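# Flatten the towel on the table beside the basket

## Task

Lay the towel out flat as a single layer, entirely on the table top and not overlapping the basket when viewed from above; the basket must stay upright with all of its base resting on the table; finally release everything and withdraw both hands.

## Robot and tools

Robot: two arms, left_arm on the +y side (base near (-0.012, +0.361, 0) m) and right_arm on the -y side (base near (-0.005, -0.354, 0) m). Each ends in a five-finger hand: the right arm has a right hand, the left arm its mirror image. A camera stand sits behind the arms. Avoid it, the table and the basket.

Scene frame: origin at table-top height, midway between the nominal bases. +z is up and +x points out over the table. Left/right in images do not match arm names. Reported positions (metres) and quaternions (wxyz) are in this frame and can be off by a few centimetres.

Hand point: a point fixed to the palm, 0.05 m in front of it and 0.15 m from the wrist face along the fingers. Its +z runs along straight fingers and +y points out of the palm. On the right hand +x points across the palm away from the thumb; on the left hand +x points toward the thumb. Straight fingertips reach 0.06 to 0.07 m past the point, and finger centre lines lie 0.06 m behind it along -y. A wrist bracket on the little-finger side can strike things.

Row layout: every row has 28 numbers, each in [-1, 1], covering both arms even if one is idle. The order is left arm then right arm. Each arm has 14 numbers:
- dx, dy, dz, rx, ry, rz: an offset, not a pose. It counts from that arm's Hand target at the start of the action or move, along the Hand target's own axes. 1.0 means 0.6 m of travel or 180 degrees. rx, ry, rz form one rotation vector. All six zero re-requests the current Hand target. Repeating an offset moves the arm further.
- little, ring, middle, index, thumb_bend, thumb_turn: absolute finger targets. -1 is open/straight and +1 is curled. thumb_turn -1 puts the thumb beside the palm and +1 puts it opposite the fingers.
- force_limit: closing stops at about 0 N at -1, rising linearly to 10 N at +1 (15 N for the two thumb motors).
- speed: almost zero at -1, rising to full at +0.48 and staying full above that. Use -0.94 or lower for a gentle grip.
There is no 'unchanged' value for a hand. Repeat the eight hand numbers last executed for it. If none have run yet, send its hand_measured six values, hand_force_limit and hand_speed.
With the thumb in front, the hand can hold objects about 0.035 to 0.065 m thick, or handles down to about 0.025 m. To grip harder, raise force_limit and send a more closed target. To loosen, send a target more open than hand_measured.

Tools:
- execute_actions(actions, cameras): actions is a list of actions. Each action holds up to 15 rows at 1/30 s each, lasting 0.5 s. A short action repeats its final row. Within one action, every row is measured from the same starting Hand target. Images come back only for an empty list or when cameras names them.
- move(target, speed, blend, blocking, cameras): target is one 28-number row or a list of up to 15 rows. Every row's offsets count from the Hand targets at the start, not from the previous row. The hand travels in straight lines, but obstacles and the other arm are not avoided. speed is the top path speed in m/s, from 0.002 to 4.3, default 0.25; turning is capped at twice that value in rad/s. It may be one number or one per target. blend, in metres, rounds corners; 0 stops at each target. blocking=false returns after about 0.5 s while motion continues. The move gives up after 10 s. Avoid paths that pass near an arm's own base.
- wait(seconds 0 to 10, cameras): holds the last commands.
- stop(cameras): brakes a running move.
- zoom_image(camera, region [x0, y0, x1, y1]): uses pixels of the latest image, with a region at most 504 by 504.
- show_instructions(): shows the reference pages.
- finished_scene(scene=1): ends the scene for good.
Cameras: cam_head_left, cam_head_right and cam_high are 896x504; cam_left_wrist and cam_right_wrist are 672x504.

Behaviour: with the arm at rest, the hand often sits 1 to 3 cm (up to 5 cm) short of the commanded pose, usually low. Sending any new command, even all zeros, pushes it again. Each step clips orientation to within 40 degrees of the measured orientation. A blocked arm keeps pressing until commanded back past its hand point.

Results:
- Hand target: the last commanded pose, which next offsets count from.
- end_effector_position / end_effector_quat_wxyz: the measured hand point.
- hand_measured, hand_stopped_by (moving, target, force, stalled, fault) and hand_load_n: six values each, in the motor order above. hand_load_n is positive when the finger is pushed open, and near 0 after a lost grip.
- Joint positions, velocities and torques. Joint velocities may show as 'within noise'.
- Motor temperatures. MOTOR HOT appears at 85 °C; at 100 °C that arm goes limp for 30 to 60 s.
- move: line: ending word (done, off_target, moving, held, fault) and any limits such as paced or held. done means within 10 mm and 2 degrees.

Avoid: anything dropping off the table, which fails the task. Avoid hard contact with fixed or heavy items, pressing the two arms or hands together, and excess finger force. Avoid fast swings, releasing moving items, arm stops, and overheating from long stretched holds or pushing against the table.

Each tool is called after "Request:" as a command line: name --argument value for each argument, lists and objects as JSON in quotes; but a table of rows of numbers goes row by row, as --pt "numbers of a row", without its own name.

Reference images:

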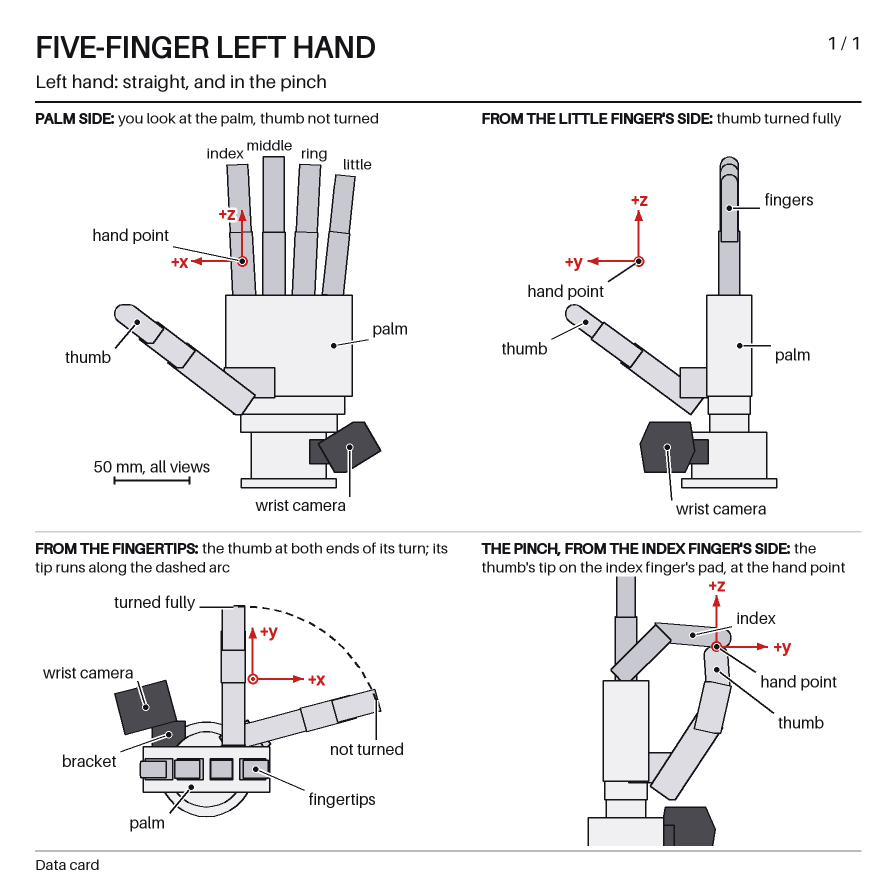

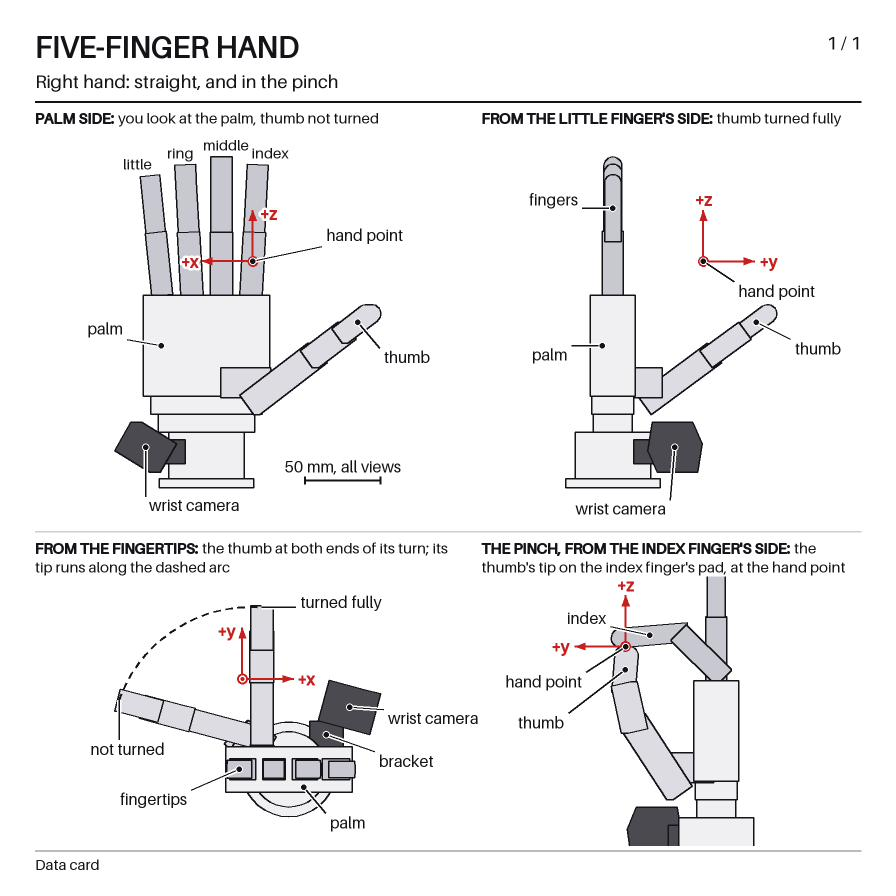

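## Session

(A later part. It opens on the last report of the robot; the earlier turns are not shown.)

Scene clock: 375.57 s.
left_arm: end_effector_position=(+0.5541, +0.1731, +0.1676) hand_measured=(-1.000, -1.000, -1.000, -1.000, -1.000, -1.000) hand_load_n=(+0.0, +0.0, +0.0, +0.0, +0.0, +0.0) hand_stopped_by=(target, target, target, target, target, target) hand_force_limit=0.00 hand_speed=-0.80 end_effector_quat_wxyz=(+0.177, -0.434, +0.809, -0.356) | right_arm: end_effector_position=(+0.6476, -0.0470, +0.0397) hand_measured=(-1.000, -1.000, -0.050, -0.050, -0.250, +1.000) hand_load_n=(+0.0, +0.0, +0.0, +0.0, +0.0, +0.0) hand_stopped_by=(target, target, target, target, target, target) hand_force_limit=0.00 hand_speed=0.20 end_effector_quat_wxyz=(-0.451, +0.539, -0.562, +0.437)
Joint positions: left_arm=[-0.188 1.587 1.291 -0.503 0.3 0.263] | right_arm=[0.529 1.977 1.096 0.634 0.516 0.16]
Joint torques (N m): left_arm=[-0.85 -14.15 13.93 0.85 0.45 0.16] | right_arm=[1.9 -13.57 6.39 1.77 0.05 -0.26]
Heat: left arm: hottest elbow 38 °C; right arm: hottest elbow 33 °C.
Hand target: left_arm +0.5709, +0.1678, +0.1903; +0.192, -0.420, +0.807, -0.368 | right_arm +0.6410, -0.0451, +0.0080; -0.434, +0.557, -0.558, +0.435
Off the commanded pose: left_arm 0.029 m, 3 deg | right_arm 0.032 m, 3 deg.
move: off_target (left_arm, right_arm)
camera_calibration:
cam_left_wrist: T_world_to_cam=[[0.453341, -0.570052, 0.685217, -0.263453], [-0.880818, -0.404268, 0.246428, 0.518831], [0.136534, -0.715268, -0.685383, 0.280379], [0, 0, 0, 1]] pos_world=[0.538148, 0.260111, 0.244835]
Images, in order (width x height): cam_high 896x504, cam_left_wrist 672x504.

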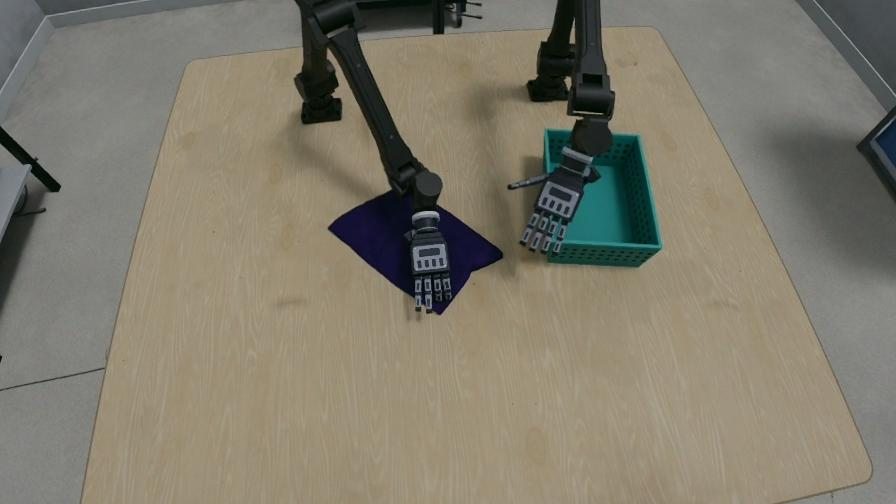

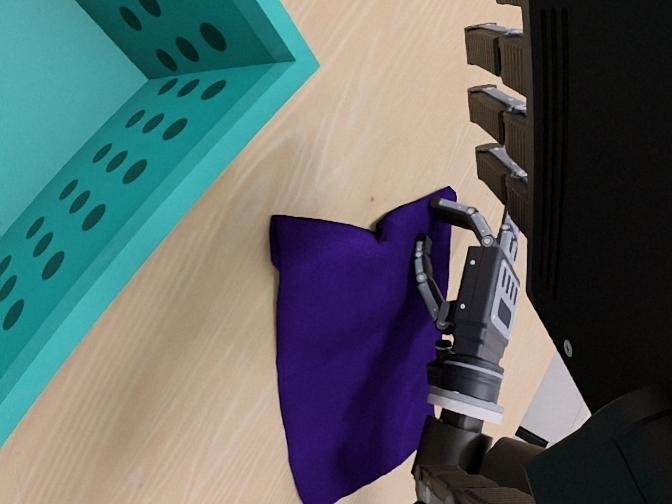

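Request:
execute_actions --actions '[[[0,0,0,0,0,0,-1,-1,-1,-1,-1,-1,0,-0.8,0,0,0,0,0,0,-1,-1,0.5,0.5,0.05,1,0.1,-0.7]],[[0,0,0,0,0,0,-1,-1,-1,-1,-1,-1,0,-0.8,0,0,0,0,0,0,-1,-1,0.5,0.5,0.05,1,0.1,-0.7]],[[0,0,0,0,0,0,-1,-1,-1,-1,-1,-1,0,-0.8,0,0,0,0,0,0,-1,-1,0.5,0.5,0.05,1,0.1,-0.7]]]' --cameras '["cam_left_wrist"]'

Request:
zoom_image --camera "cam_left_wrist" --region '[380, 150, 540, 310]'

Scene clock: 383.17 s.
left_arm: end_effector_position=(+0.5541, +0.1731, +0.1676) hand_measured=(-1.000, -1.000, -1.000, -1.000, -1.000, -1.000) hand_load_n=(+0.0, +0.0, +0.0, +0.0, +0.0, +0.0) hand_stopped_by=(target, target, target, target, target, target) hand_force_limit=0.00 hand_speed=-0.80 end_effector_quat_wxyz=(+0.177, -0.434, +0.809, -0.356) | right_arm: end_effector_position=(+0.6480, -0.0468, +0.0403) hand_measured=(-1.000, -1.000, +0.248, +0.276, -0.088, +1.000) hand_load_n=(+0.0, +0.0, +7.5, +7.0, +7.0, -2.5) hand_stopped_by=(target, target, force, force, force, target) hand_force_limit=0.10 hand_speed=-0.70 end_effector_quat_wxyz=(-0.452, +0.538, -0.561, +0.437)
Joint positions: left_arm=[-0.188 1.587 1.291 -0.503 0.3 0.263] | right_arm=[0.529 1.978 1.096 0.639 0.516 0.16]
Joint torques (N m): left_arm=[-1.03 -14.15 13.98 0.9 0.44 0.16] | right_arm=[2.37 -14.15 6.35 1.65 -0.01 -0.19]
Heat: left arm: hottest elbow 38 °C; right arm: hottest elbow 33 °C.
Hand target: left_arm +0.5709, +0.1678, +0.1903; +0.192, -0.420, +0.807, -0.368 | right_arm +0.6410, -0.0451, +0.0079; -0.434, +0.558, -0.558, +0.435
Off the commanded pose: left_arm 0.029 m, 3 deg | right_arm 0.033 m, 3 deg.
Step readings (end_effector_position of left_arm | right_arm):
0: (+0.5541, +0.1731, +0.1676) | (+0.6476, -0.0470, +0.0397)
1: (+0.5541, +0.1731, +0.1676) | (+0.6476, -0.0470, +0.0397)
2: (+0.5541, +0.1731, +0.1676) | (+0.6476, -0.0470, +0.0397)
4: (+0.5541, +0.1731, +0.1676) | (+0.6477, -0.0469, +0.0400)
8: (+0.5541, +0.1731, +0.1676) | (+0.6480, -0.0468, +0.0407)
15: (+0.5541, +0.1731, +0.1676) | (+0.6480, -0.0468, +0.0403)
16: (+0.5541, +0.1731, +0.1676) | (+0.6480, -0.0468, +0.0403)
17: (+0.5541, +0.1731, +0.1676) | (+0.6480, -0.0468, +0.0403)
19: (+0.5541, +0.1731, +0.1676) | (+0.6480, -0.0468, +0.0403)
23: (+0.5541, +0.1731, +0.1676) | (+0.6480, -0.0468, +0.0403)
30: (+0.5541, +0.1731, +0.1676) | (+0.6480, -0.0468, +0.0403)
31: (+0.5541, +0.1731, +0.1676) | (+0.6480, -0.0468, +0.0403)
32: (+0.5541, +0.1731, +0.1676) | (+0.6480, -0.0468, +0.0403)
34: (+0.5541, +0.1731, +0.1676) | (+0.6480, -0.0468, +0.0403)
38: (+0.5541, +0.1731, +0.1676) | (+0.6480, -0.0468, +0.0403)
45: (+0.5541, +0.1731, +0.1676) | (+0.6480, -0.0468, +0.0403)
camera_calibration:
cam_left_wrist: T_world_to_cam=[[0.453341, -0.570052, 0.685217, -0.263453], [-0.880818, -0.404268, 0.246428, 0.518831], [0.136534, -0.715268, -0.685383, 0.280379], [0, 0, 0, 1]] pos_world=[0.538148, 0.260111, 0.244835]
Images, in order (width x height): cam_left_wrist 672x504.

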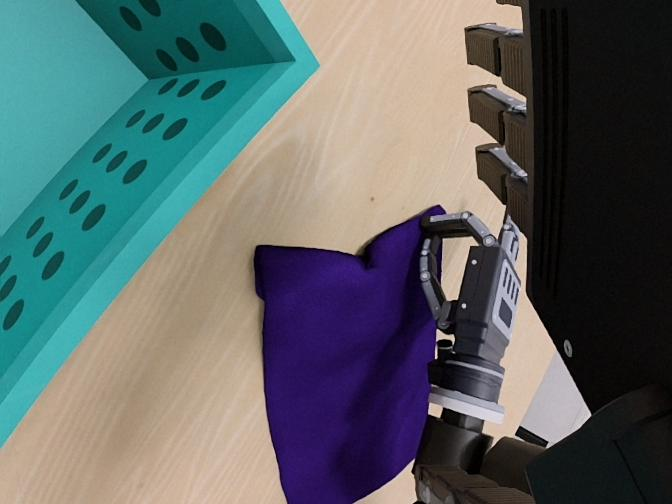

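Scaled by 3.150 from the camera's 672x504 image, which has a finer 960x720 frame.

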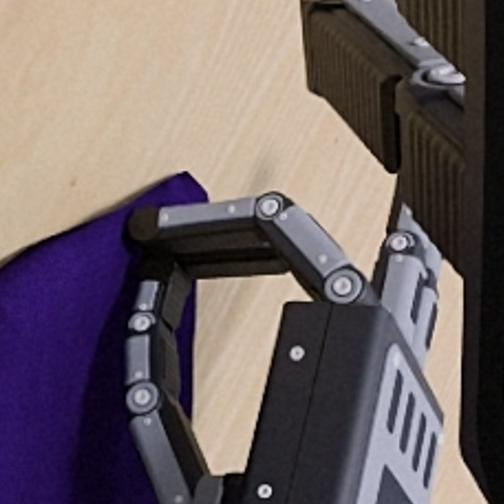

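Request:
move --pt "0 0 0 0 0 0 -1 -1 -1 -1 -1 -1 0 -0.8 0 -0.08 -0.02 0 0 0 -1 -1 -0.1 -0.1 -0.35 1 0.1 0.2" --pt "0 0 0 0 0 0 -1 -1 -1 -1 -1 -1 0 -0.8 0.01 -0.06 -0.09 0 0 0 -1 -1 -0.1 -0.1 -0.35 1 0.1 0.2" --pt "0 0 0 0 0 0 -1 -1 -1 -1 -1 -1 0 -0.8 0.01 0.014 -0.058 0 0 0 -1 -1 -0.1 -0.1 -0.35 1 0.1 0.2" --speed 0.1 --cameras '["cam_left_wrist", "cam_high"]'

Request:
zoom_image --camera "cam_left_wrist" --region '[350, 170, 510, 330]'

Scene clock: 441.97 s.
left_arm: end_effector_position=(+0.5541, +0.1731, +0.1676) hand_measured=(-1.000, -1.000, -1.000, -1.000, -1.000, -1.000) hand_load_n=(+0.0, +0.0, +0.0, +0.0, +0.0, +0.0) hand_stopped_by=(target, target, target, target, target, target) hand_force_limit=0.00 hand_speed=-0.80 end_effector_quat_wxyz=(+0.177, -0.434, +0.809, -0.356) | right_arm: end_effector_position=(+0.6079, -0.0494, +0.0406) hand_measured=(-1.000, -1.000, -0.100, -0.100, -0.348, +1.000) hand_load_n=(+0.0, +0.0, +0.0, +0.0, -1.5, -1.0) hand_stopped_by=(target, target, target, target, target, target) hand_force_limit=0.10 hand_speed=0.20 end_effector_quat_wxyz=(-0.452, +0.541, -0.558, +0.438)
Joint positions: left_arm=[-0.188 1.587 1.291 -0.503 0.3 0.263] | right_arm=[0.563 1.915 0.983 0.687 0.544 0.159]
Joint torques (N m): left_arm=[-1.08 -14.04 14 0.94 0.44 0.16] | right_arm=[1.26 -12.51 6.64 1.54 -0.11 -0.17]
Heat: left arm: hottest elbow 39 °C; right arm: hottest elbow 31 °C.
Hand target: left_arm +0.5709, +0.1678, +0.1903; +0.192, -0.420, +0.807, -0.368 | right_arm +0.6052, -0.0510, +0.0085; -0.434, +0.557, -0.558, +0.435
Off the commanded pose: left_arm 0.029 m, 3 deg | right_arm 0.033 m, 3 deg.
move: off_target (left_arm, right_arm)
camera_calibration:
cam_left_wrist: T_world_to_cam=[[0.453341, -0.570052, 0.685217, -0.263453], [-0.880818, -0.404268, 0.246428, 0.518831], [0.136534, -0.715268, -0.685383, 0.280379], [0, 0, 0, 1]] pos_world=[0.538148, 0.260111, 0.244835]
Images, in order (width x height): cam_high 896x504, cam_left_wrist 672x504.

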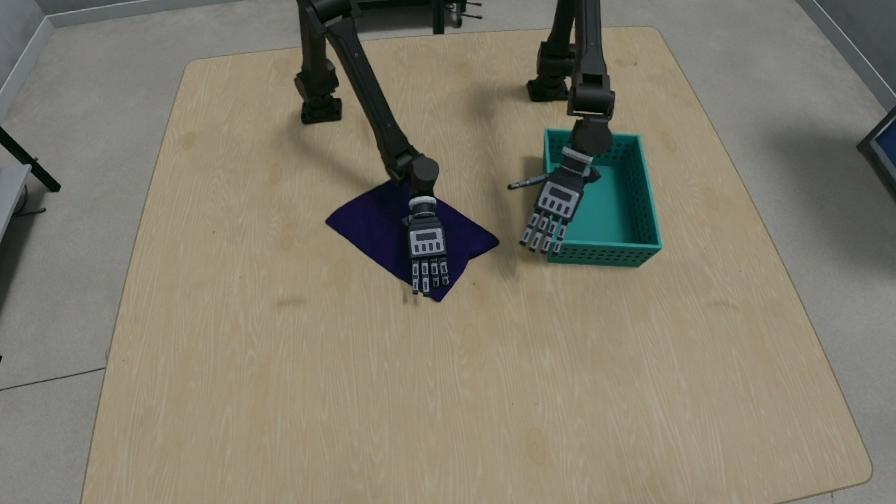

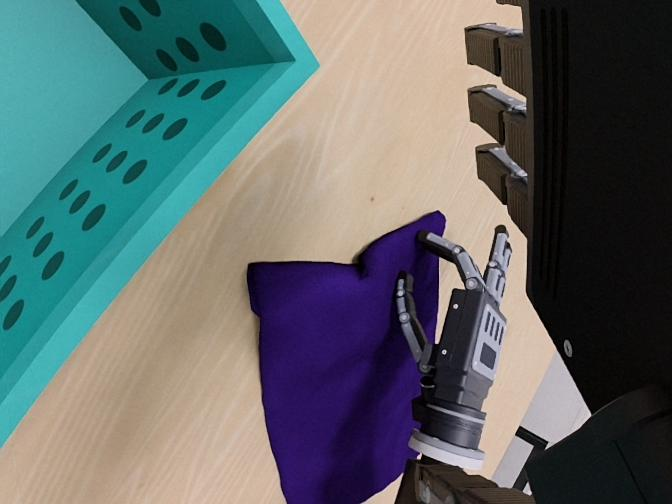

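Scaled by 3.150 from the camera's 672x504 image, which has a finer 960x720 frame.

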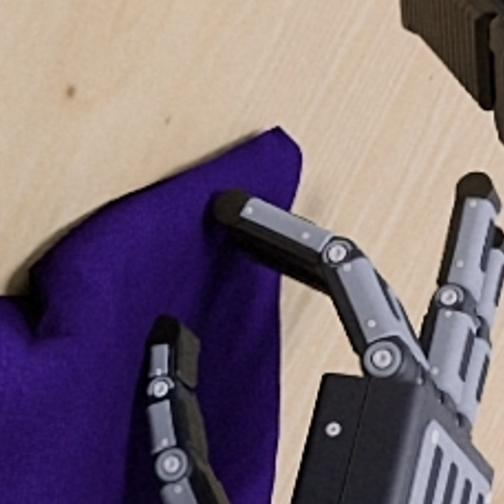

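Request:
execute_actions --actions '[[[0,0,0,0,0,0,-1,-1,-1,-1,-1,-1,0,-0.8,0,0,0,0,0,0,-1,-1,0.15,0.15,-0.35,1,0.1,-0.7]]]' --cameras '["cam_left_wrist"]'

Request:
zoom_image --camera "cam_left_wrist" --region '[350, 170, 510, 330]'

Scene clock: 446.23 s.
left_arm: end_effector_position=(+0.5541, +0.1731, +0.1676) hand_measured=(-1.000, -1.000, -1.000, -1.000, -1.000, -1.000) hand_load_n=(+0.0, +0.0, +0.0, +0.0, +0.0, +0.0) hand_stopped_by=(target, target, target, target, target, target) hand_force_limit=0.00 hand_speed=-0.80 end_effector_quat_wxyz=(+0.177, -0.434, +0.809, -0.356) | right_arm: end_effector_position=(+0.6079, -0.0494, +0.0406) hand_measured=(-1.000, -1.000, +0.150, +0.150, -0.348, +1.000) hand_load_n=(+0.0, +0.0, +0.0, +0.0, -1.5, -0.5) hand_stopped_by=(target, target, target, target, target, target) hand_force_limit=0.10 hand_speed=-0.70 end_effector_quat_wxyz=(-0.452, +0.541, -0.558, +0.438)
Joint positions: left_arm=[-0.188 1.587 1.291 -0.503 0.3 0.263] | right_arm=[0.563 1.915 0.983 0.687 0.544 0.159]
Joint torques (N m): left_arm=[-1.14 -14.04 13.94 0.92 0.44 0.16] | right_arm=[2.08 -12.1 6.48 1.77 -0.1 -0.15]
Heat: left arm: hottest elbow 39 °C; right arm: hottest elbow 31 °C.
Hand target: left_arm +0.5709, +0.1678, +0.1903; +0.192, -0.420, +0.807, -0.368 | right_arm +0.6052, -0.0510, +0.0085; -0.434, +0.557, -0.558, +0.435
Off the commanded pose: left_arm 0.029 m, 3 deg | right_arm 0.032 m, 3 deg.
Step readings (end_effector_position of left_arm | right_arm):
0: (+0.5541, +0.1731, +0.1676) | (+0.6079, -0.0494, +0.0406)
1: (+0.5541, +0.1731, +0.1676) | (+0.6079, -0.0494, +0.0406)
2: (+0.5541, +0.1731, +0.1676) | (+0.6079, -0.0494, +0.0406)
4: (+0.5541, +0.1731, +0.1676) | (+0.6079, -0.0494, +0.0406)
8: (+0.5541, +0.1731, +0.1676) | (+0.6079, -0.0494, +0.0406)
15: (+0.5541, +0.1731, +0.1676) | (+0.6079, -0.0494, +0.0406)
camera_calibration:
cam_left_wrist: T_world_to_cam=[[0.453341, -0.570052, 0.685217, -0.263453], [-0.880818, -0.404268, 0.246428, 0.518831], [0.136534, -0.715268, -0.685383, 0.280379], [0, 0, 0, 1]] pos_world=[0.538148, 0.260111, 0.244835]
Images, in order (width x height): cam_left_wrist 672x504.

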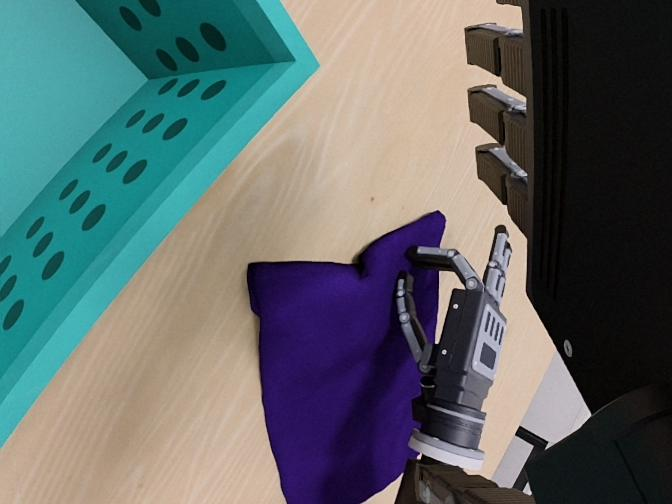

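Scaled by 3.150 from the camera's 672x504 image, which has a finer 960x720 frame.

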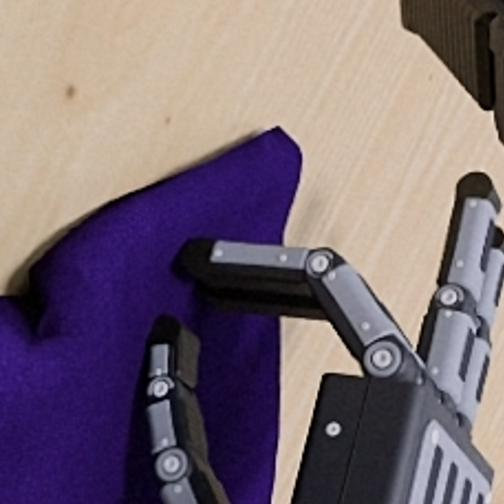

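Request:
execute_actions --actions '[[[0,0,0,0,0,0,-1,-1,-1,-1,-1,-1,0,-0.8,0,0,0,0,0,0,-1,-1,-0.1,-0.1,-0.35,1,0.1,0]],[[0,0,0,0,0,0,-1,-1,-1,-1,-1,-1,0,-0.8,0,0,0,0,0,0,-1,-1,-0.1,-0.1,-0.28,1,0.1,-0.5]],[[0,0,0,0,0,0,-1,-1,-1,-1,-1,-1,0,-0.8,0,0,0,0,0,0,-1,-1,0.2,0.2,-0.28,1,0.1,-0.7]],[[0,0,0,0,0,0,-1,-1,-1,-1,-1,-1,0,-0.8,0,0,0,0,0,0,-1,-1,0.2,0.2,-0.28,1,0.1,-0.7]]]' --cameras '["cam_left_wrist"]'

Request:
zoom_image --camera "cam_left_wrist" --region '[350, 170, 510, 330]'

Scene clock: 455.37 s.
left_arm: end_effector_position=(+0.5541, +0.1731, +0.1676) hand_measured=(-1.000, -1.000, -1.000, -1.000, -1.000, -1.000) hand_load_n=(+0.0, -0.5, +0.0, +0.0, +0.0, +0.0) hand_stopped_by=(target, target, target, target, target, target) hand_force_limit=0.00 hand_speed=-0.80 end_effector_quat_wxyz=(+0.177, -0.434, +0.809, -0.356) | right_arm: end_effector_position=(+0.6080, -0.0493, +0.0384) hand_measured=(-1.000, -1.000, +0.200, +0.200, -0.280, +1.000) hand_load_n=(+0.0, +0.0, +1.0, +0.0, +0.0, +0.0) hand_stopped_by=(target, target, target, target, target, target) hand_force_limit=0.10 hand_speed=-0.70 end_effector_quat_wxyz=(-0.452, +0.542, -0.558, +0.438)
Joint positions: left_arm=[-0.188 1.587 1.291 -0.503 0.3 0.263] | right_arm=[0.563 1.92 0.983 0.692 0.544 0.159]
Joint torques (N m): left_arm=[-1.03 -13.92 13.96 0.92 0.44 0.17] | right_arm=[1.9 -13.22 6.53 1.43 -0.06 -0.13]
Heat: left arm: hottest elbow 39 °C; right arm: hottest elbow 31 °C.
Hand target: left_arm +0.5709, +0.1678, +0.1903; +0.192, -0.420, +0.807, -0.368 | right_arm +0.6052, -0.0511, +0.0085; -0.434, +0.557, -0.558, +0.435
Off the commanded pose: left_arm 0.029 m, 3 deg | right_arm 0.030 m, 3 deg.
Step readings (end_effector_position of left_arm | right_arm):
0: (+0.5541, +0.1731, +0.1676) | (+0.6079, -0.0494, +0.0406)
1: (+0.5541, +0.1731, +0.1676) | (+0.6079, -0.0494, +0.0406)
2: (+0.5541, +0.1731, +0.1676) | (+0.6079, -0.0494, +0.0406)
4: (+0.5541, +0.1731, +0.1676) | (+0.6079, -0.0494, +0.0406)
8: (+0.5541, +0.1731, +0.1676) | (+0.6079, -0.0494, +0.0406)
15: (+0.5541, +0.1731, +0.1676) | (+0.6079, -0.0494, +0.0406)
16: (+0.5541, +0.1731, +0.1676) | (+0.6079, -0.0494, +0.0406)
17: (+0.5541, +0.1731, +0.1676) | (+0.6079, -0.0494, +0.0406)
19: (+0.5541, +0.1731, +0.1676) | (+0.6078, -0.0494, +0.0401)
23: (+0.5541, +0.1731, +0.1676) | (+0.6077, -0.0495, +0.0376)
30: (+0.5541, +0.1731, +0.1676) | (+0.6077, -0.0495, +0.0376)
31: (+0.5541, +0.1731, +0.1676) | (+0.6077, -0.0495, +0.0376)
32: (+0.5541, +0.1731, +0.1676) | (+0.6077, -0.0495, +0.0376)
34: (+0.5541, +0.1731, +0.1676) | (+0.6077, -0.0495, +0.0376)
38: (+0.5541, +0.1731, +0.1676) | (+0.6079, -0.0493, +0.0382)
45: (+0.5541, +0.1731, +0.1676) | (+0.6080, -0.0493, +0.0384)
46: (+0.5541, +0.1731, +0.1676) | (+0.6080, -0.0493, +0.0384)
47: (+0.5541, +0.1731, +0.1676) | (+0.6080, -0.0493, +0.0384)
49: (+0.5541, +0.1731, +0.1676) | (+0.6080, -0.0493, +0.0384)
53: (+0.5541, +0.1731, +0.1676) | (+0.6080, -0.0493, +0.0384)
60: (+0.5541, +0.1731, +0.1676) | (+0.6080, -0.0493, +0.0384)
camera_calibration:
cam_left_wrist: T_world_to_cam=[[0.453341, -0.570052, 0.685217, -0.263453], [-0.880818, -0.404268, 0.246428, 0.518831], [0.136534, -0.715268, -0.685383, 0.280379], [0, 0, 0, 1]] pos_world=[0.538148, 0.260111, 0.244835]
Images, in order (width x height): cam_left_wrist 672x504.

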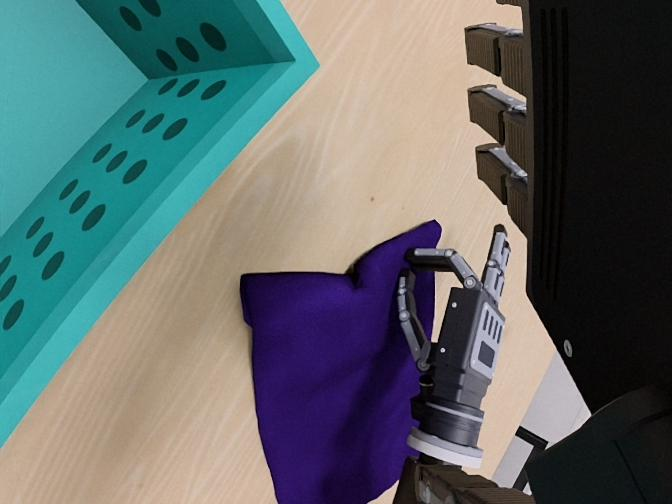

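Scaled by 3.150 from the camera's 672x504 image, which has a finer 960x720 frame.

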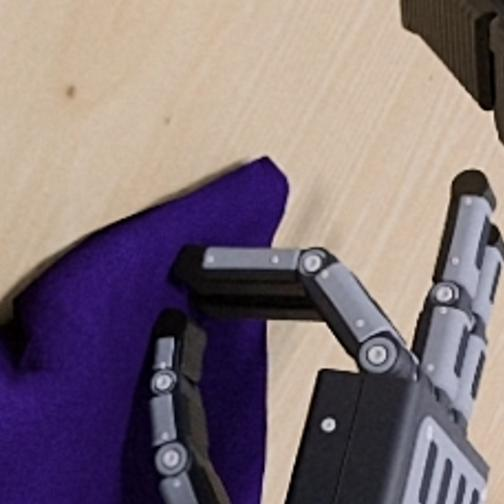

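Request:
move --pt "0 0 0 0 0 0 -1 -1 -1 -1 -1 -1 0 -0.8 0 -0.081 -0.02 0 0 0 -1 -1 -0.1 -0.1 -0.35 1 0.1 0.2" --pt "0 0 0 0 0 0 -1 -1 -1 -1 -1 -1 0 -0.8 0.002 -0.088 0.033 -0.072 0 0 -1 -1 -0.1 -0.1 -0.35 1 0.1 0.2" --pt "0 0 0 0 0 0 -1 -1 -1 -1 -1 -1 0 -0.8 0.002 -0.007 0.053 -0.072 0 0 -1 -1 -0.1 -0.1 -0.35 1 0.1 0.2" --speed 0.1 --cameras '["cam_left_wrist"]'

Request:
zoom_image --camera "cam_left_wrist" --region '[350, 150, 510, 310]'

Scene clock: 504.07 s.
left_arm: end_effector_position=(+0.5541, +0.1731, +0.1676) hand_measured=(-1.000, -1.000, -1.000, -1.000, -1.000, -1.000) hand_load_n=(+0.0, +0.0, -0.5, +0.0, +0.0, -0.5) hand_stopped_by=(target, target, target, target, target, target) hand_force_limit=0.00 hand_speed=-0.80 end_effector_quat_wxyz=(+0.177, -0.434, +0.809, -0.356) | right_arm: end_effector_position=(+0.6337, -0.0496, +0.0416) hand_measured=(-1.000, -1.000, -0.100, -0.100, -0.348, +1.000) hand_load_n=(+0.0, +0.0, -1.0, +0.0, +0.0, +0.0) hand_stopped_by=(target, target, target, target, target, target) hand_force_limit=0.10 hand_speed=0.20 end_effector_quat_wxyz=(-0.386, +0.596, -0.594, +0.378)
Joint positions: left_arm=[-0.188 1.587 1.291 -0.503 0.3 0.263] | right_arm=[0.512 1.899 1.165 0.255 0.445 0.229]
Joint torques (N m): left_arm=[-1.14 -14.04 13.97 0.88 0.44 0.16] | right_arm=[0.85 -12.92 8.65 1.44 0.01 0.07]
Heat: left arm: hottest elbow 39 °C; right arm: hottest elbow 31 °C.
Hand target: left_arm +0.5709, +0.1678, +0.1903; +0.192, -0.420, +0.807, -0.368 | right_arm +0.6370, -0.0523, +0.0046; -0.369, +0.603, -0.604, +0.369
Off the commanded pose: left_arm 0.029 m, 3 deg | right_arm 0.037 m, 3 deg.
move: off_target (left_arm, right_arm)
camera_calibration:
cam_left_wrist: T_world_to_cam=[[0.453341, -0.570052, 0.685217, -0.263453], [-0.880818, -0.404268, 0.246428, 0.518831], [0.136534, -0.715268, -0.685383, 0.280379], [0, 0, 0, 1]] pos_world=[0.538148, 0.260111, 0.244835]
Images, in order (width x height): cam_left_wrist 672x504.

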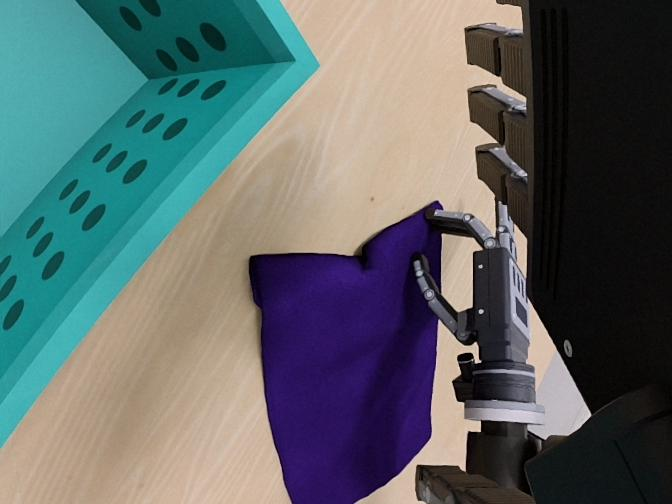

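Scaled by 3.150 from the camera's 672x504 image, which has a finer 960x720 frame.

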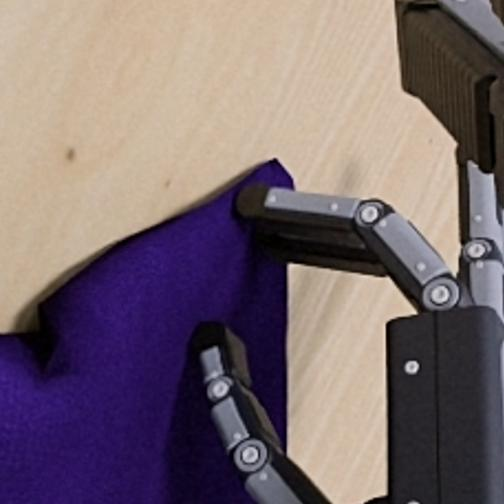

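Request:
move --pt "0 0 0 0 0 0 -1 -1 -1 -1 -1 -1 0 -0.8 0 -0.104 -0.053 0 0 0 -1 -1 -0.1 -0.1 -0.35 1 0.1 0.2" --pt "0 0 0 0 0 0 -1 -1 -1 -1 -1 -1 0 -0.8 0 -0.116 -0.029 0 0 0 -1 -1 -0.1 -0.1 -0.35 1 0.1 0.2" --pt "0 0 0 0 0 0 -1 -1 -1 -1 -1 -1 0 -0.8 0 -0.012 0.024 0 0 0 -1 -1 -0.1 -0.1 -0.35 1 0.1 0.2" --speed 0.12 --cameras '["cam_left_wrist"]'

Request:
zoom_image --camera "cam_left_wrist" --region '[370, 130, 530, 290]'

Scene clock: 515.37 s.
left_arm: end_effector_position=(+0.5541, +0.1731, +0.1676) hand_measured=(-1.000, -1.000, -1.000, -1.000, -1.000, -1.000) hand_load_n=(+0.0, +0.0, +0.0, +0.0, +0.0, +0.0) hand_stopped_by=(target, target, target, target, target, target) hand_force_limit=0.00 hand_speed=-0.80 end_effector_quat_wxyz=(+0.177, -0.434, +0.809, -0.356) | right_arm: end_effector_position=(+0.6531, -0.0475, +0.0392) hand_measured=(-1.000, -1.000, -0.100, -0.100, -0.348, +1.000) hand_load_n=(+0.0, +0.0, +0.0, +0.0, -0.5, +0.0) hand_stopped_by=(target, target, target, target, target, target) hand_force_limit=0.10 hand_speed=0.20 end_effector_quat_wxyz=(-0.385, +0.596, -0.597, +0.375)
Joint positions: left_arm=[-0.188 1.587 1.291 -0.503 0.3 0.263] | right_arm=[0.499 1.939 1.227 0.227 0.433 0.231]
Joint torques (N m): left_arm=[-1.03 -14.04 14 0.94 0.43 0.17] | right_arm=[0.32 -14.33 7.65 1.7 0.06 0.04]
Heat: left arm: hottest elbow 39 °C; right arm: hottest elbow 32 °C.
Hand target: left_arm +0.5709, +0.1678, +0.1903; +0.192, -0.420, +0.807, -0.368 | right_arm +0.6531, -0.0522, +0.0046; -0.369, +0.603, -0.604, +0.369
Off the commanded pose: left_arm 0.029 m, 3 deg | right_arm 0.035 m, 2 deg.
move: off_target (left_arm, right_arm)
camera_calibration:
cam_left_wrist: T_world_to_cam=[[0.453341, -0.570052, 0.685217, -0.263453], [-0.880818, -0.404268, 0.246428, 0.518831], [0.136534, -0.715268, -0.685383, 0.280379], [0, 0, 0, 1]] pos_world=[0.538148, 0.260111, 0.244835]
Images, in order (width x height): cam_left_wrist 672x504.

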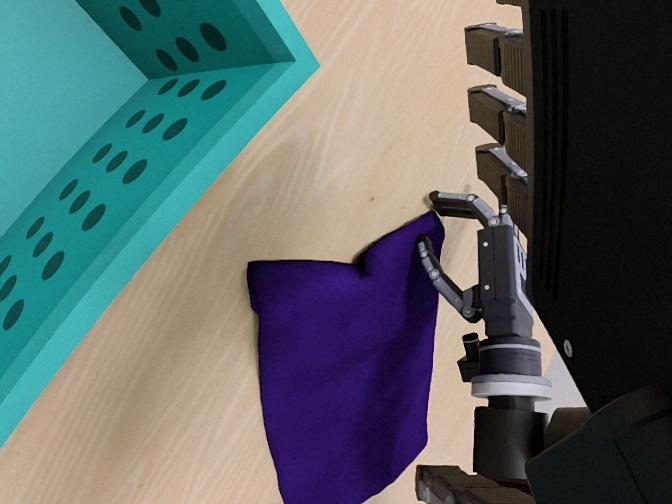

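Scaled by 3.150 from the camera's 672x504 image, which has a finer 960x720 frame.

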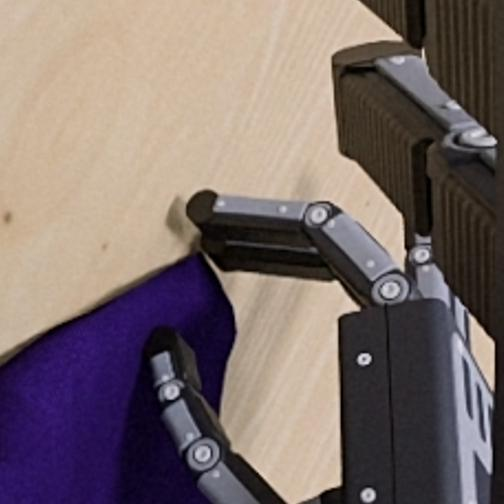

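Request:
execute_actions --actions '[[[0,0,0,0,0,0,-1,-1,-1,-1,-1,-1,0,-0.8,0,0,0,0,0,0,-1,-1,0.1,0.1,-0.35,1,0.1,-0.7]],[[0,0,0,0,0,0,-1,-1,-1,-1,-1,-1,0,-0.8,0,0,0,0,0,0,-1,-1,0.1,0.1,-0.35,1,0.1,-0.7]]]' --cameras '["cam_left_wrist"]'

Request:
zoom_image --camera "cam_left_wrist" --region '[370, 130, 530, 290]'

Scene clock: 520.43 s.
left_arm: end_effector_position=(+0.5541, +0.1731, +0.1676) hand_measured=(-1.000, -1.000, -1.000, -1.000, -1.000, -1.000) hand_load_n=(+0.0, +0.0, +0.0, +0.0, +0.0, +0.0) hand_stopped_by=(target, target, target, target, target, target) hand_force_limit=0.00 hand_speed=-0.80 end_effector_quat_wxyz=(+0.177, -0.434, +0.809, -0.356) | right_arm: end_effector_position=(+0.6534, -0.0474, +0.0394) hand_measured=(-1.000, -1.000, +0.100, +0.100, -0.348, +1.000) hand_load_n=(+0.0, +0.0, +2.5, +0.0, +0.5, +0.0) hand_stopped_by=(target, target, target, target, target, target) hand_force_limit=0.10 hand_speed=-0.70 end_effector_quat_wxyz=(-0.385, +0.595, -0.597, +0.375)
Joint positions: left_arm=[-0.188 1.587 1.291 -0.503 0.3 0.263] | right_arm=[0.499 1.939 1.227 0.229 0.433 0.231]
Joint torques (N m): left_arm=[-0.85 -14.04 13.97 0.88 0.46 0.16] | right_arm=[0.97 -14.51 7.64 1.76 0.02 -0.02]
Motor temperatures (°C): left_arm=[22 32 40 23 24 24] | right_arm=[26 28 32 24 23 26]
Heat: left arm: hottest elbow 40 °C; right arm: hottest elbow 32 °C.
Hand target: left_arm +0.5709, +0.1678, +0.1903; +0.192, -0.420, +0.807, -0.368 | right_arm +0.6531, -0.0521, +0.0047; -0.369, +0.603, -0.604, +0.369
Off the commanded pose: left_arm 0.029 m, 3 deg | right_arm 0.035 m, 2 deg.
Step readings (end_effector_position of left_arm | right_arm):
0: (+0.5541, +0.1731, +0.1676) | (+0.6532, -0.0475, +0.0393)
1: (+0.5541, +0.1731, +0.1676) | (+0.6532, -0.0475, +0.0393)
2: (+0.5541, +0.1731, +0.1676) | (+0.6532, -0.0475, +0.0393)
4: (+0.5541, +0.1731, +0.1676) | (+0.6532, -0.0475, +0.0393)
8: (+0.5541, +0.1731, +0.1676) | (+0.6533, -0.0474, +0.0393)
15: (+0.5541, +0.1731, +0.1676) | (+0.6534, -0.0474, +0.0394)
16: (+0.5541, +0.1731, +0.1676) | (+0.6534, -0.0474, +0.0394)
17: (+0.5541, +0.1731, +0.1676) | (+0.6534, -0.0474, +0.0394)
19: (+0.5541, +0.1731, +0.1676) | (+0.6534, -0.0474, +0.0394)
23: (+0.5541, +0.1731, +0.1676) | (+0.6534, -0.0474, +0.0394)
30: (+0.5541, +0.1731, +0.1676) | (+0.6534, -0.0474, +0.0394)
camera_calibration:
cam_left_wrist: T_world_to_cam=[[0.453341, -0.570052, 0.685217, -0.263453], [-0.880818, -0.404268, 0.246428, 0.518831], [0.136534, -0.715268, -0.685383, 0.280379], [0, 0, 0, 1]] pos_world=[0.538148, 0.260111, 0.244835]
Images, in order (width x height): cam_left_wrist 672x504.

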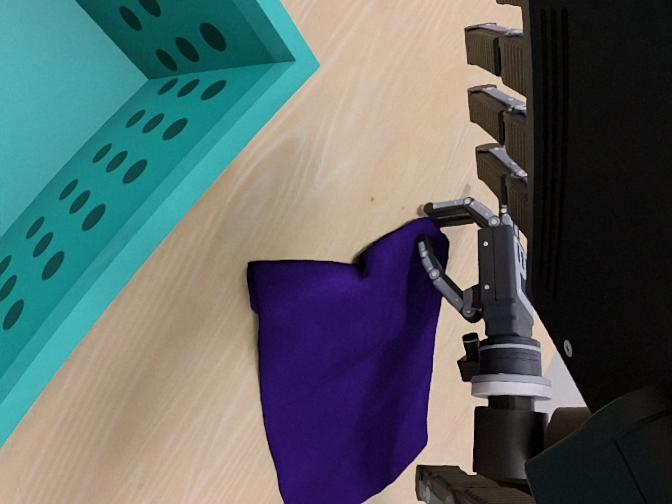

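Scaled by 3.150 from the camera's 672x504 image, which has a finer 960x720 frame.

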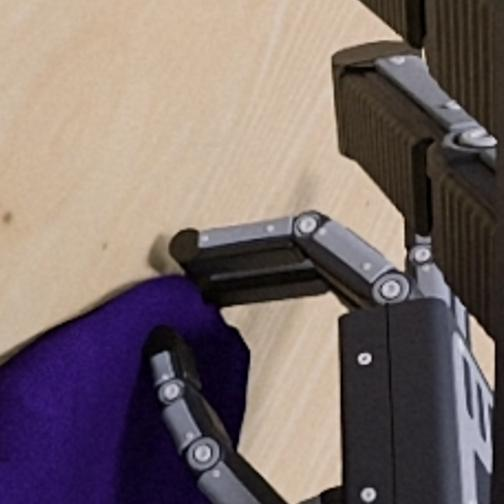

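Request:
execute_actions --actions '[[[0,0,0,0,0,0,-1,-1,-1,-1,-1,-1,0,-0.8,0,0,0,0,0,0,-1,-1,0.5,0.5,-0.35,1,0.1,-0.7]],[[0,0,0,0,0,0,-1,-1,-1,-1,-1,-1,0,-0.8,0,0,0,0,0,0,-1,-1,0.5,0.5,-0.35,1,0.1,-0.7]],[[0,0,0,0,0,0,-1,-1,-1,-1,-1,-1,0,-0.8,0,0,0,0,0,0,-1,-1,0.5,0.5,-0.35,1,0.1,-0.7]]]' --cameras '["cam_left_wrist"]'

Request:
zoom_image --camera "cam_left_wrist" --region '[370, 130, 530, 290]'

Scene clock: 526.63 s.
left_arm: end_effector_position=(+0.5541, +0.1731, +0.1676) hand_measured=(-1.000, -1.000, -1.000, -1.000, -1.000, -1.000) hand_load_n=(-0.5, +0.0, +0.5, +0.0, +0.0, +0.0) hand_stopped_by=(target, target, target, target, target, target) hand_force_limit=0.00 hand_speed=-0.80 end_effector_quat_wxyz=(+0.177, -0.434, +0.809, -0.356) | right_arm: end_effector_position=(+0.6537, -0.0472, +0.0398) hand_measured=(-1.000, -1.000, +0.178, +0.344, -0.350, +1.000) hand_load_n=(+0.0, +0.0, +5.0, +5.5, +8.0, -1.5) hand_stopped_by=(target, target, force, force, target, target) hand_force_limit=0.10 hand_speed=-0.70 end_effector_quat_wxyz=(-0.386, +0.595, -0.597, +0.376)
Joint positions: left_arm=[-0.188 1.587 1.291 -0.503 0.3 0.263] | right_arm=[0.499 1.939 1.227 0.231 0.433 0.231]
Joint torques (N m): left_arm=[-0.91 -14.15 14 0.92 0.45 0.16] | right_arm=[1.03 -13.98 7.68 1.61 0.05 -0.02]
Heat: left arm: hottest elbow 40 °C; right arm: hottest elbow 32 °C.
Hand target: left_arm +0.5709, +0.1678, +0.1903; +0.192, -0.420, +0.807, -0.368 | right_arm +0.6531, -0.0521, +0.0047; -0.369, +0.603, -0.604, +0.369
Off the commanded pose: left_arm 0.029 m, 3 deg | right_arm 0.035 m, 2 deg.
Step readings (end_effector_position of left_arm | right_arm):
0: (+0.5541, +0.1731, +0.1676) | (+0.6534, -0.0474, +0.0394)
1: (+0.5541, +0.1731, +0.1676) | (+0.6534, -0.0474, +0.0394)
2: (+0.5541, +0.1731, +0.1676) | (+0.6534, -0.0474, +0.0394)
4: (+0.5541, +0.1731, +0.1676) | (+0.6534, -0.0474, +0.0394)
8: (+0.5541, +0.1731, +0.1676) | (+0.6536, -0.0473, +0.0396)
15: (+0.5541, +0.1731, +0.1676) | (+0.6537, -0.0472, +0.0398)
16: (+0.5541, +0.1731, +0.1676) | (+0.6537, -0.0472, +0.0398)
17: (+0.5541, +0.1731, +0.1676) | (+0.6537, -0.0472, +0.0398)
19: (+0.5541, +0.1731, +0.1676) | (+0.6537, -0.0472, +0.0398)
23: (+0.5541, +0.1731, +0.1676) | (+0.6537, -0.0472, +0.0398)
30: (+0.5541, +0.1731, +0.1676) | (+0.6537, -0.0472, +0.0398)
31: (+0.5541, +0.1731, +0.1676) | (+0.6537, -0.0472, +0.0398)
32: (+0.5541, +0.1731, +0.1676) | (+0.6537, -0.0472, +0.0398)
34: (+0.5541, +0.1731, +0.1676) | (+0.6537, -0.0472, +0.0398)
38: (+0.5541, +0.1731, +0.1676) | (+0.6537, -0.0472, +0.0398)
45: (+0.5541, +0.1731, +0.1676) | (+0.6537, -0.0472, +0.0398)
camera_calibration:
cam_left_wrist: T_world_to_cam=[[0.453341, -0.570052, 0.685217, -0.263453], [-0.880818, -0.404268, 0.246428, 0.518831], [0.136534, -0.715268, -0.685383, 0.280379], [0, 0, 0, 1]] pos_world=[0.538148, 0.260111, 0.244835]
Images, in order (width x height): cam_left_wrist 672x504.

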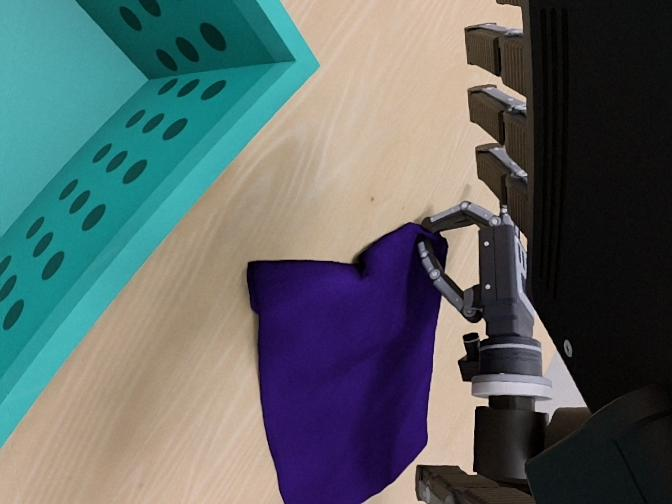

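Scaled by 3.150 from the camera's 672x504 image, which has a finer 960x720 frame.

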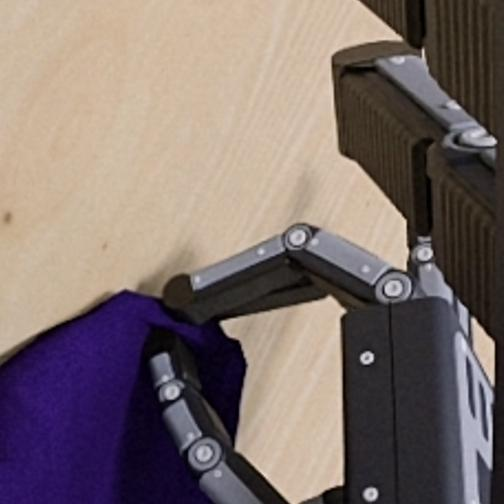

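Request:
move --target '[0,0,0,0,0,0,-1,-1,-1,-1,-1,-1,0,-0.8,0,-0.178,-0.0908,0,0,0,-1,-1,0.5,0.5,-0.35,1,0.1,-0.7]' --speed 0.08 --cameras '["cam_left_wrist", "cam_high"]'

Scene clock: 532.57 s.
left_arm: end_effector_position=(+0.5541, +0.1731, +0.1676) hand_measured=(-1.000, -1.000, -1.000, -1.000, -1.000, -1.000) hand_load_n=(+0.0, +0.0, +0.0, +0.0, +0.0, +0.0) hand_stopped_by=(target, target, target, target, target, target) hand_force_limit=0.00 hand_speed=-0.80 end_effector_quat_wxyz=(+0.177, -0.434, +0.809, -0.356) | right_arm: end_effector_position=(+0.6363, -0.0564, +0.0916) hand_measured=(-1.000, -1.000, +0.178, +0.344, -0.350, +1.000) hand_load_n=(-0.5, +0.0, +3.5, +5.0, +8.0, -1.0) hand_stopped_by=(target, target, force, force, target, target) hand_force_limit=0.10 hand_speed=-0.70 end_effector_quat_wxyz=(-0.348, +0.618, -0.603, +0.364)
Joint positions: left_arm=[-0.188 1.587 1.291 -0.503 0.3 0.263] | right_arm=[0.499 1.823 1.274 -0.024 0.432 0.231]
Joint torques (N m): left_arm=[-0.97 -13.92 13.98 0.95 0.45 0.16] | right_arm=[1.2 -18.02 12.26 0.58 0.09 -0.04]
Heat: left arm: hottest elbow 40 °C; right arm: hottest elbow 32 °C.
Hand target: left_arm +0.5709, +0.1678, +0.1903; +0.192, -0.420, +0.807, -0.368 | right_arm +0.6532, -0.0522, +0.1245; -0.369, +0.603, -0.604, +0.369
Off the commanded pose: left_arm 0.029 m, 3 deg | right_arm 0.037 m, 3 deg.
move: off_target (left_arm, right_arm)
camera_calibration:
cam_left_wrist: T_world_to_cam=[[0.453341, -0.570052, 0.685217, -0.263453], [-0.880818, -0.404268, 0.246428, 0.518831], [0.136534, -0.715268, -0.685383, 0.280379], [0, 0, 0, 1]] pos_world=[0.538148, 0.260111, 0.244835]
Images, in order (width x height): cam_high 896x504, cam_left_wrist 672x504.

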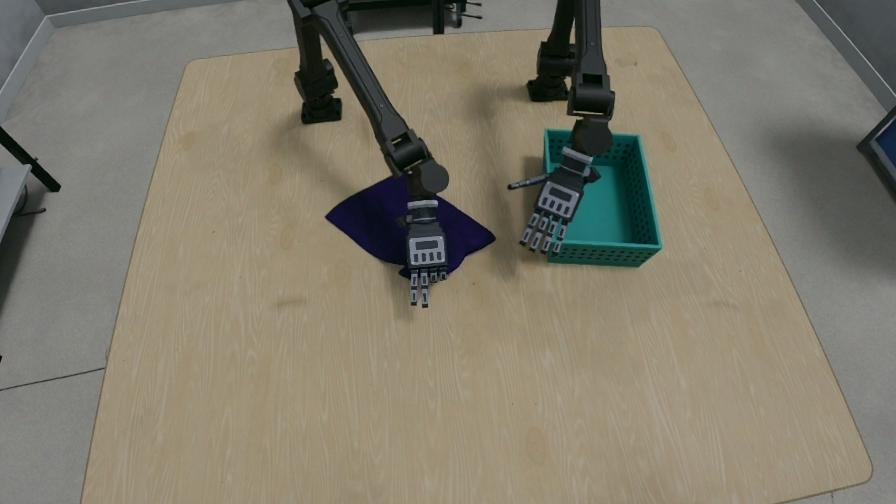

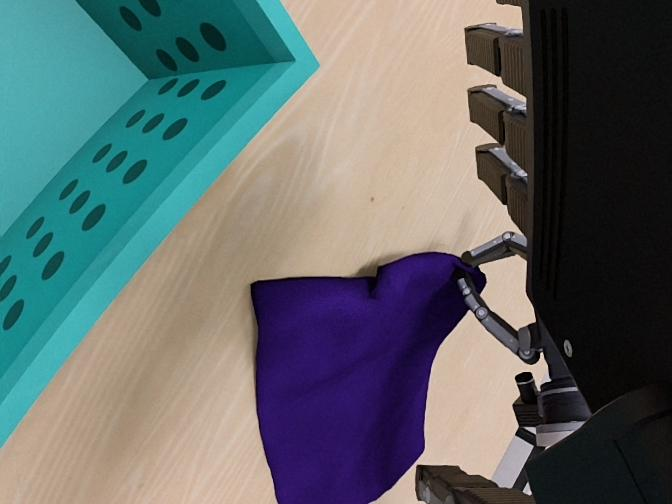

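Request:
zoom_image --camera "cam_left_wrist" --region '[340, 220, 520, 400]'

Request:
zoom_image --camera "cam_high" --region '[370, 200, 510, 320]'

Scaled by 2.800 from the camera's 672x504 image, which has a finer 960x720 frame.

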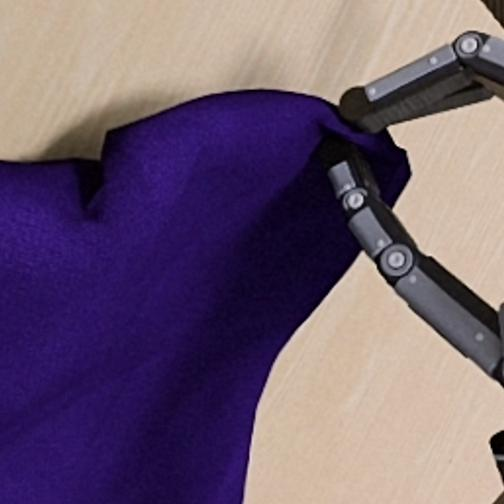

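Scaled by 3.600.

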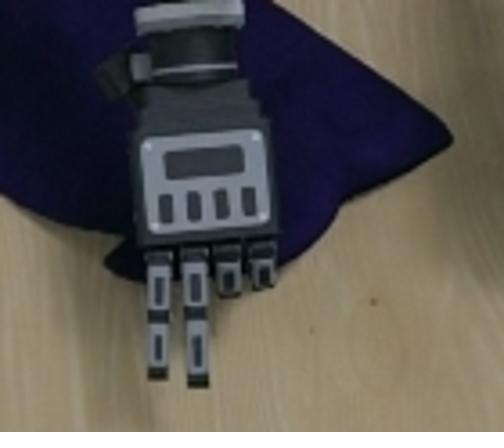

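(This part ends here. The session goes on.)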